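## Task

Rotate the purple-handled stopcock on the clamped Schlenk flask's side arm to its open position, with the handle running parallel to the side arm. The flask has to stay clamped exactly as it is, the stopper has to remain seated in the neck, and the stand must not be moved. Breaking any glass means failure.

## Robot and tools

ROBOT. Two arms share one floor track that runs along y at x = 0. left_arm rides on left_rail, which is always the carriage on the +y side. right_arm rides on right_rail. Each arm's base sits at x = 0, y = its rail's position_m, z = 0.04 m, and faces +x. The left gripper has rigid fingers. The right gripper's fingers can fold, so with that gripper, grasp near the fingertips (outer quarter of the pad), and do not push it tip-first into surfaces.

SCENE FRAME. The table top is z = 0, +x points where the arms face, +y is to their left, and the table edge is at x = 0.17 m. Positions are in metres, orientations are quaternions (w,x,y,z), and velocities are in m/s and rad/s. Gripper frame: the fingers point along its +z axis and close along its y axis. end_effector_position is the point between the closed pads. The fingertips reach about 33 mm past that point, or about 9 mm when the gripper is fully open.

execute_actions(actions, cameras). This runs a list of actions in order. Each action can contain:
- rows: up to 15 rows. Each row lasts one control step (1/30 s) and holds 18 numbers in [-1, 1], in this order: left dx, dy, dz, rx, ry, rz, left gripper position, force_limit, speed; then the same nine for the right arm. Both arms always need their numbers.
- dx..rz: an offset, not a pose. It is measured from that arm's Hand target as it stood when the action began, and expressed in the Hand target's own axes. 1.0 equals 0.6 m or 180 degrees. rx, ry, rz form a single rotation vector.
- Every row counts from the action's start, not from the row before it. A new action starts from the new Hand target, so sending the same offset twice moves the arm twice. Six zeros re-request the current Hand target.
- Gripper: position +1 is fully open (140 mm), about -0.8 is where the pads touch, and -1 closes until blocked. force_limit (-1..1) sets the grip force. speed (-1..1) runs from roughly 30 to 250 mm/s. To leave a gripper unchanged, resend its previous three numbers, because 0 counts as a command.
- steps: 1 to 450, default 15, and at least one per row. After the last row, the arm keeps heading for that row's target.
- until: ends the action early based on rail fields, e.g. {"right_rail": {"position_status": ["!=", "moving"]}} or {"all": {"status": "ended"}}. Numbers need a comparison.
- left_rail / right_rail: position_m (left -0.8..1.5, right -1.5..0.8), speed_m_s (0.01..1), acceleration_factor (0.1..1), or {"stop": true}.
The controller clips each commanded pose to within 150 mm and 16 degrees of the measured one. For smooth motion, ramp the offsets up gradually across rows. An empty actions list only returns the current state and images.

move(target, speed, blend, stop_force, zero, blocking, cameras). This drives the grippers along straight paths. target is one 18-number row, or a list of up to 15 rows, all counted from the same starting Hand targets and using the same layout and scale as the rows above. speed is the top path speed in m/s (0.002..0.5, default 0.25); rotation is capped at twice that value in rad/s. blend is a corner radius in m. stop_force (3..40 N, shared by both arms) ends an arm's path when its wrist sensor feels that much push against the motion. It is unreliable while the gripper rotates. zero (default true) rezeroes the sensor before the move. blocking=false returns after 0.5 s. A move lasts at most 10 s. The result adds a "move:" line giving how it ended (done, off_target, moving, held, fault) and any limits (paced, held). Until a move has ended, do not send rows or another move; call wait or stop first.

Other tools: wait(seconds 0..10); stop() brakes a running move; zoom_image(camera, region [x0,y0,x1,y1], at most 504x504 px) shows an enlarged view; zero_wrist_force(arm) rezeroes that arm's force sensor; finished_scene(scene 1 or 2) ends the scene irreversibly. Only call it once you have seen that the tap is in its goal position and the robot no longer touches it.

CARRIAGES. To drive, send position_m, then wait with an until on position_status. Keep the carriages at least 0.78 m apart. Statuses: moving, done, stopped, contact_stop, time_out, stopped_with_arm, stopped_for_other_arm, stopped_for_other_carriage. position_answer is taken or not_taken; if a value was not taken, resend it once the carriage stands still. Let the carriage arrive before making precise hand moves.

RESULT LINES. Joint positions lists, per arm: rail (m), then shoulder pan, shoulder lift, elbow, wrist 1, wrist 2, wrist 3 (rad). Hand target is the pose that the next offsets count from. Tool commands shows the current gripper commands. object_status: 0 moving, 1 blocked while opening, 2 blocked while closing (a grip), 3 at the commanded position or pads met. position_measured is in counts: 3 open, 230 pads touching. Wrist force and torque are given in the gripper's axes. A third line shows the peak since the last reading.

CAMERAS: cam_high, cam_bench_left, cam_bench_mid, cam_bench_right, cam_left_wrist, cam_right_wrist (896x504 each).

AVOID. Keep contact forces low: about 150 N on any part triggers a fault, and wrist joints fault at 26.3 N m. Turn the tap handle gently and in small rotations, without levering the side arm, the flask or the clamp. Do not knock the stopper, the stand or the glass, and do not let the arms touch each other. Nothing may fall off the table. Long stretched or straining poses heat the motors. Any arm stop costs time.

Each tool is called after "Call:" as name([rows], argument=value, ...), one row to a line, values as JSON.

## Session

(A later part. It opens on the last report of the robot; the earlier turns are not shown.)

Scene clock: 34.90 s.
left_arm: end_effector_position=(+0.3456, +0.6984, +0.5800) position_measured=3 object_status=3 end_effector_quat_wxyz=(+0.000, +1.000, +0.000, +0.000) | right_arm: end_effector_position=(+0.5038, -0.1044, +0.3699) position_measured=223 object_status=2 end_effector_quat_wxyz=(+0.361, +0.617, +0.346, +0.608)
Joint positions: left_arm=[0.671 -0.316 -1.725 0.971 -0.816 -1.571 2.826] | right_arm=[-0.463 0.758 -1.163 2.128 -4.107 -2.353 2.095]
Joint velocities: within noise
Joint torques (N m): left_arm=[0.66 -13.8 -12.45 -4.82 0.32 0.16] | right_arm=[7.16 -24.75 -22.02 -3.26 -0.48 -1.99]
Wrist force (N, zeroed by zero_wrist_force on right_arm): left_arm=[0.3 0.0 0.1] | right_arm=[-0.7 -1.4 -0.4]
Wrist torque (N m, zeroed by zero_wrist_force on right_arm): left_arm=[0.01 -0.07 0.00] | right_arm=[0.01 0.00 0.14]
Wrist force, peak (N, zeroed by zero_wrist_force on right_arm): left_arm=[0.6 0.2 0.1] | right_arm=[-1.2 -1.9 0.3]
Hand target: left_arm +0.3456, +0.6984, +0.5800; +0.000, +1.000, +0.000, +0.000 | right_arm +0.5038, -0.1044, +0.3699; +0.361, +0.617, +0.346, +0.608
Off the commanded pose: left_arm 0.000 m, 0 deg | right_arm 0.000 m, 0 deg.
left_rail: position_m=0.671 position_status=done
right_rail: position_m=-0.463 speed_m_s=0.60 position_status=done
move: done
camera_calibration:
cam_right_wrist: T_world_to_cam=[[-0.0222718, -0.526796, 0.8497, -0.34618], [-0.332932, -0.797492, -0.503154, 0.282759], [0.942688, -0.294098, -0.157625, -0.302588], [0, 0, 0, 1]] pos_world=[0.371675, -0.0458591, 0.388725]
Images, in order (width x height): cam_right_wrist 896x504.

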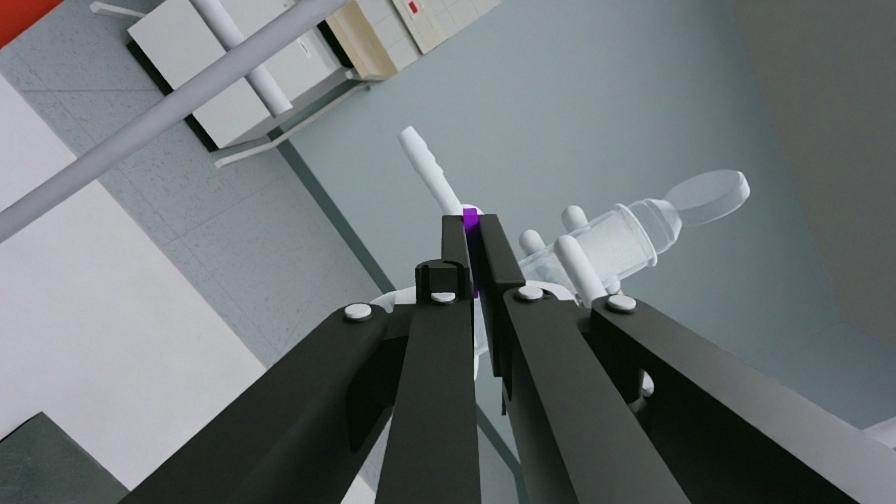

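Call:
move(target=[0,0,0,0,0,0,1,1,1, -0.00044,-0.00071,0,0,0,-0.1667,-1,-1,-1], speed=0.14, cameras=["cam_bench_mid", "cam_right_wrist"])

Call:
zoom_image(camera="cam_right_wrist", region=[390, 90, 590, 310])

Call:
zoom_image(camera="cam_bench_mid", region=[340, 260, 460, 360])

Scene clock: 38.93 s.
left_arm: end_effector_position=(+0.3456, +0.6984, +0.5800) position_measured=3 object_status=3 end_effector_quat_wxyz=(+0.000, +1.000, +0.000, +0.000) | right_arm: end_effector_position=(+0.5038, -0.1044, +0.3694) position_measured=223 object_status=2 end_effector_quat_wxyz=(+0.506, +0.506, +0.494, +0.494)
Joint positions: left_arm=[0.671 -0.316 -1.725 0.971 -0.816 -1.571 2.826] | right_arm=[-0.463 0.758 -1.162 2.129 -4.108 -2.353 1.571]
Joint velocities: within noise
Joint torques (N m): left_arm=[0.47 -14.37 -12.53 -4.81 0.28 0.15] | right_arm=[-2.73 -23.85 -21.31 -2.82 0.42 -2.24]
Wrist force (N, zeroed by zero_wrist_force on right_arm): left_arm=[0.2 -0.2 0.0] | right_arm=[-1.6 1.0 0.0]
Wrist torque (N m, zeroed by zero_wrist_force on right_arm): left_arm=[-0.03 -0.03 0.00] | right_arm=[0.03 0.47 0.21]
Wrist force, peak (N, zeroed by zero_wrist_force on right_arm): left_arm=[0.4 0.1 0.5] | right_arm=[-1.4 -1.6 -0.3]
Hand target: left_arm +0.3456, +0.6984, +0.5800; +0.000, +1.000, +0.000, +0.000 | right_arm +0.5038, -0.1044, +0.3694; +0.506, +0.506, +0.494, +0.494
Off the commanded pose: left_arm 0.000 m, 0 deg | right_arm 0.000 m, 0 deg.
left_rail: position_m=0.671 position_status=done
right_rail: position_m=-0.463 speed_m_s=0.60 position_status=done
move: done
camera_calibration:
cam_right_wrist: T_world_to_cam=[[-0.0101332, -0.0313066, 0.999458, -0.355422], [-0.336416, -0.941139, -0.0328906, 0.0955537], [0.941659, -0.336567, -0.000995254, -0.364437], [0, 0, 0, 1]] pos_world=[0.37172, -0.0438551, 0.35801]
Images, in order (width x height): cam_bench_mid 896x504, cam_right_wrist 896x504.

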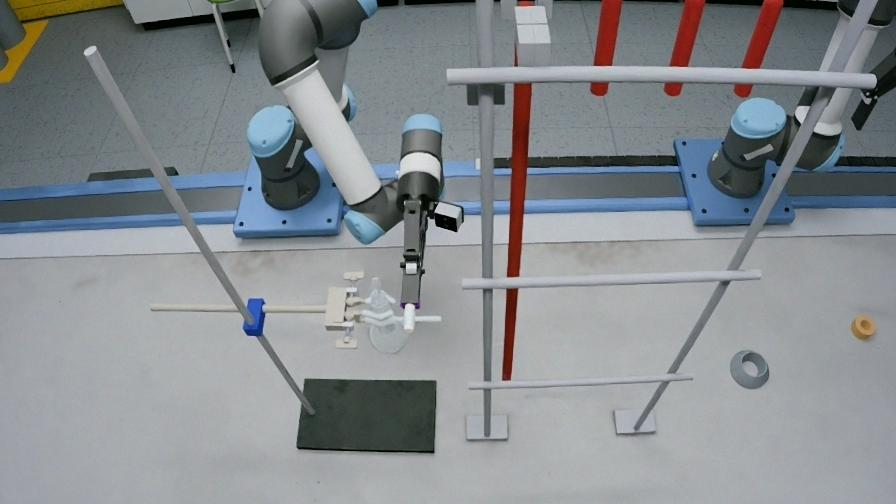

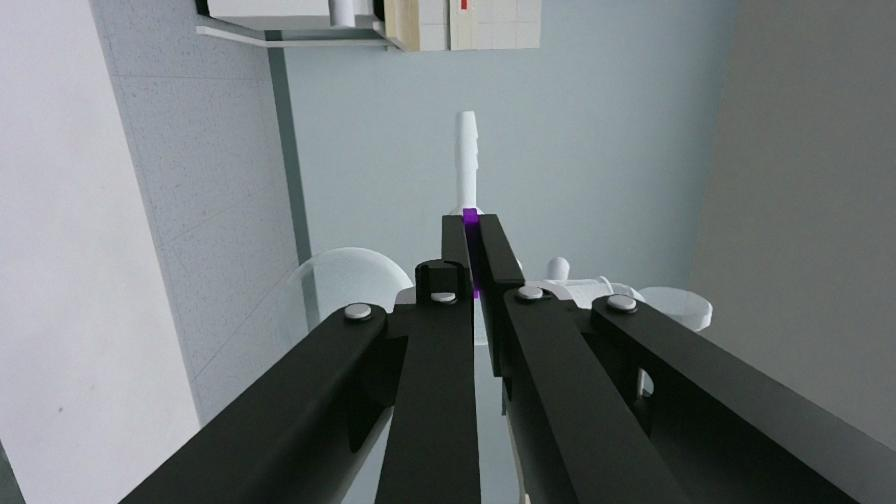

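Scaled by 2.291.

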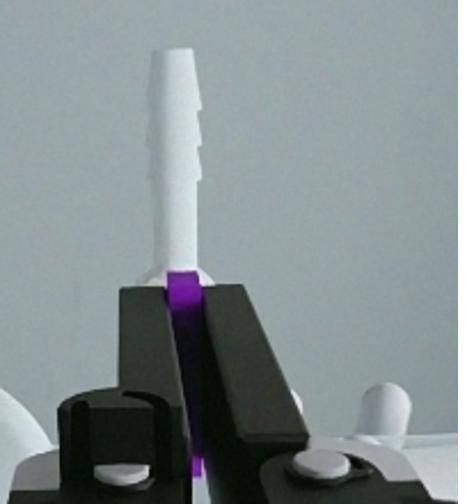

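Scaled by 4.200.

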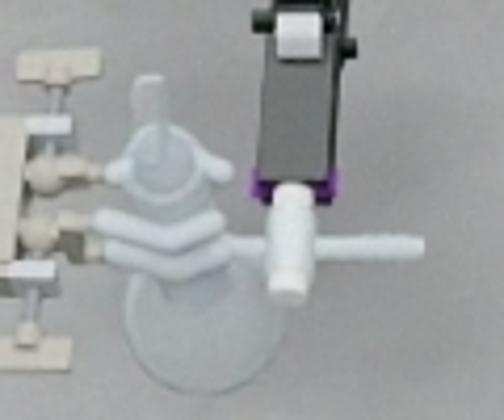

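Call:
move([
  [0,0,0,0,0,0,1,1,1, 0,0,0,0,0,0,-0.58,-1,-1],
  [0,0,0,0,0,0,1,1,1, 0,0,-0.04,0,0,0,-0.58,-1,-1],
  [0,0,0,0,0,0,1,1,1, 0,0,-0.2,0,0,0,-0.58,-1,-1],
], speed=[0.1, 0.08, 0.22], blend=[0, 0.01, 0], cameras=["cam_high", "cam_bench_mid", "cam_bench_right", "cam_right_wrist"])

Call:
zoom_image(camera="cam_right_wrist", region=[390, 90, 570, 270])

Call:
zoom_image(camera="cam_bench_mid", region=[310, 250, 470, 370])

Scene clock: 43.17 s.
left_arm: end_effector_position=(+0.3456, +0.6984, +0.5800) position_measured=3 object_status=3 end_effector_quat_wxyz=(+0.000, +1.000, +0.000, +0.000) | right_arm: end_effector_position=(+0.3839, -0.1015, +0.3694) position_measured=202 object_status=3 end_effector_quat_wxyz=(+0.506, +0.506, +0.494, +0.494)
Joint positions: left_arm=[0.671 -0.316 -1.725 0.971 -0.816 -1.571 2.826] | right_arm=[-0.463 1.014 -1.225 2.238 -4.154 -2.609 1.571]
Joint velocities: within noise
Joint torques (N m): left_arm=[0.9 -14.83 -12.55 -4.82 0.27 0.14] | right_arm=[8.11 -36.4 -7.7 -2.47 -1.21 -0.65]
Wrist force (N, zeroed by zero_wrist_force on right_arm): left_arm=[0.2 -0.1 0.3] | right_arm=[-1.3 0.2 -0.2]
Wrist torque (N m, zeroed by zero_wrist_force on right_arm): left_arm=[-0.01 -0.04 0.00] | right_arm=[-0.04 0.36 0.11]
Wrist force, peak (N, zeroed by zero_wrist_force on right_arm): left_arm=[0.3 0.0 0.5] | right_arm=[-2.0 0.4 -1.7]
Hand target: left_arm +0.3456, +0.6984, +0.5800; +0.000, +1.000, +0.000, +0.000 | right_arm +0.3838, -0.1015, +0.3694; +0.506, +0.506, +0.494, +0.494
Off the commanded pose: left_arm 0.000 m, 0 deg | right_arm 0.000 m, 0 deg.
left_rail: position_m=0.671 position_status=done
right_rail: position_m=-0.463 speed_m_s=0.60 position_status=done
move: done
camera_calibration:
cam_right_wrist: T_world_to_cam=[[-0.0101786, -0.0311975, 0.999461, -0.356534], [-0.336397, -0.941149, -0.0328032, 0.0579387], [0.941665, -0.336549, -0.000915144, -0.250601], [0, 0, 0, 1]] pos_world=[0.251844, -0.0409337, 0.358014]
Images, in order (width x height): cam_high 896x504, cam_bench_mid 896x504, cam_bench_right 896x504, cam_right_wrist 896x504.

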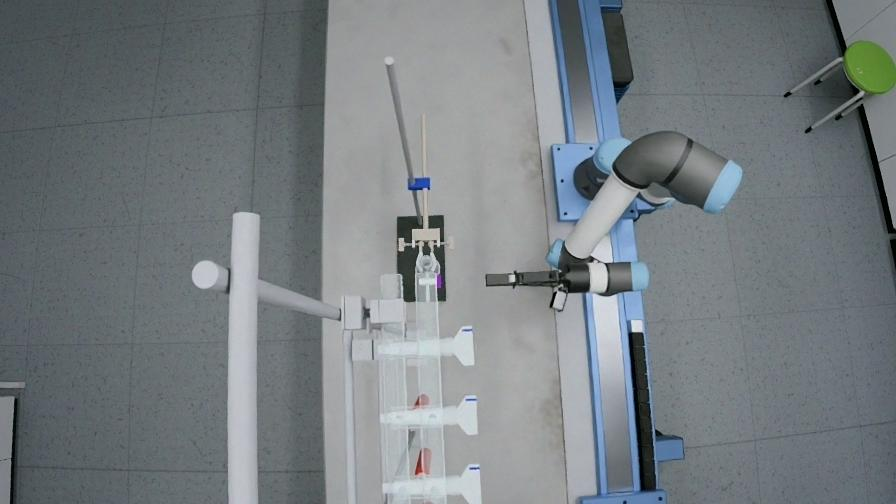

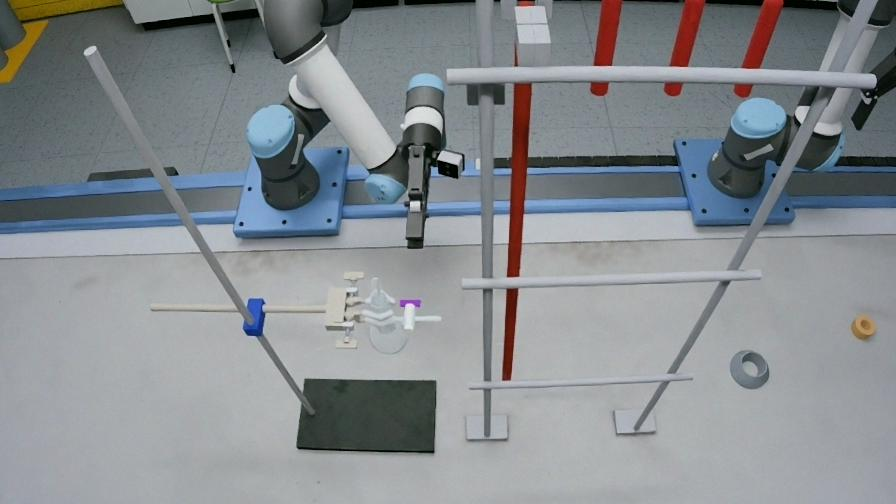

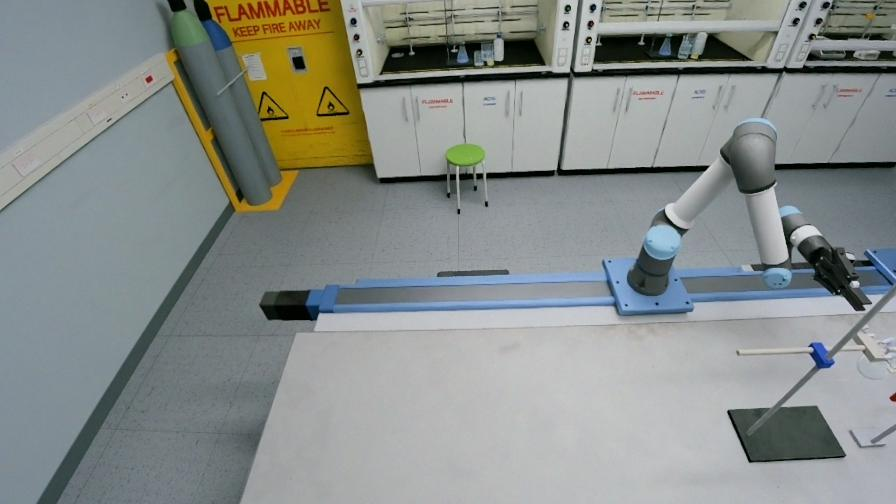

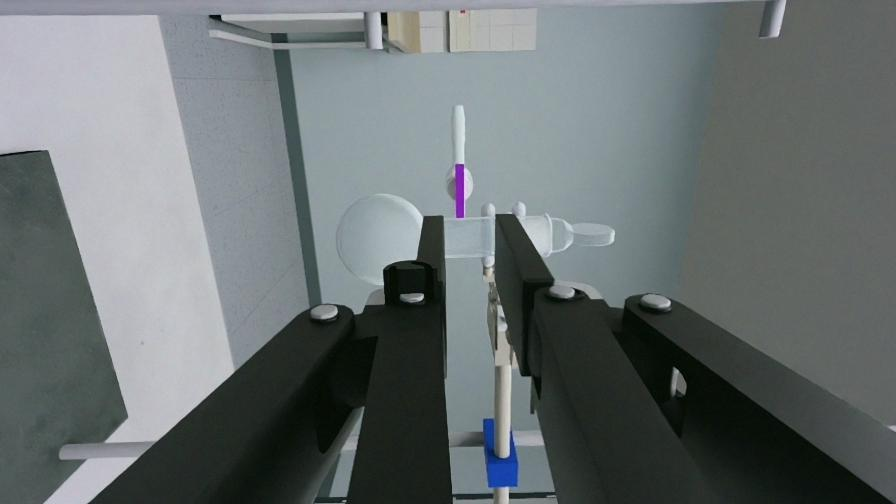

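Scaled by 2.800.

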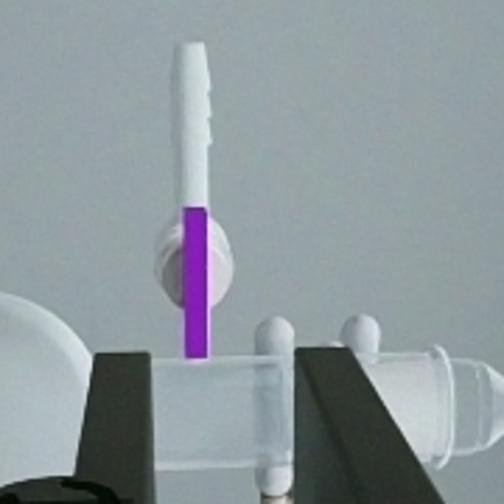

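Scaled by 3.150.

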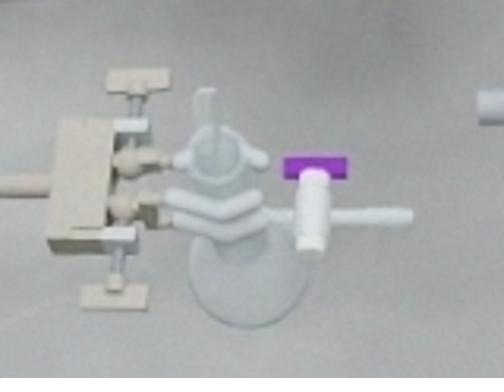

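Call:
finished_scene(scene=2, done=true)

The scene is finished: the task was done.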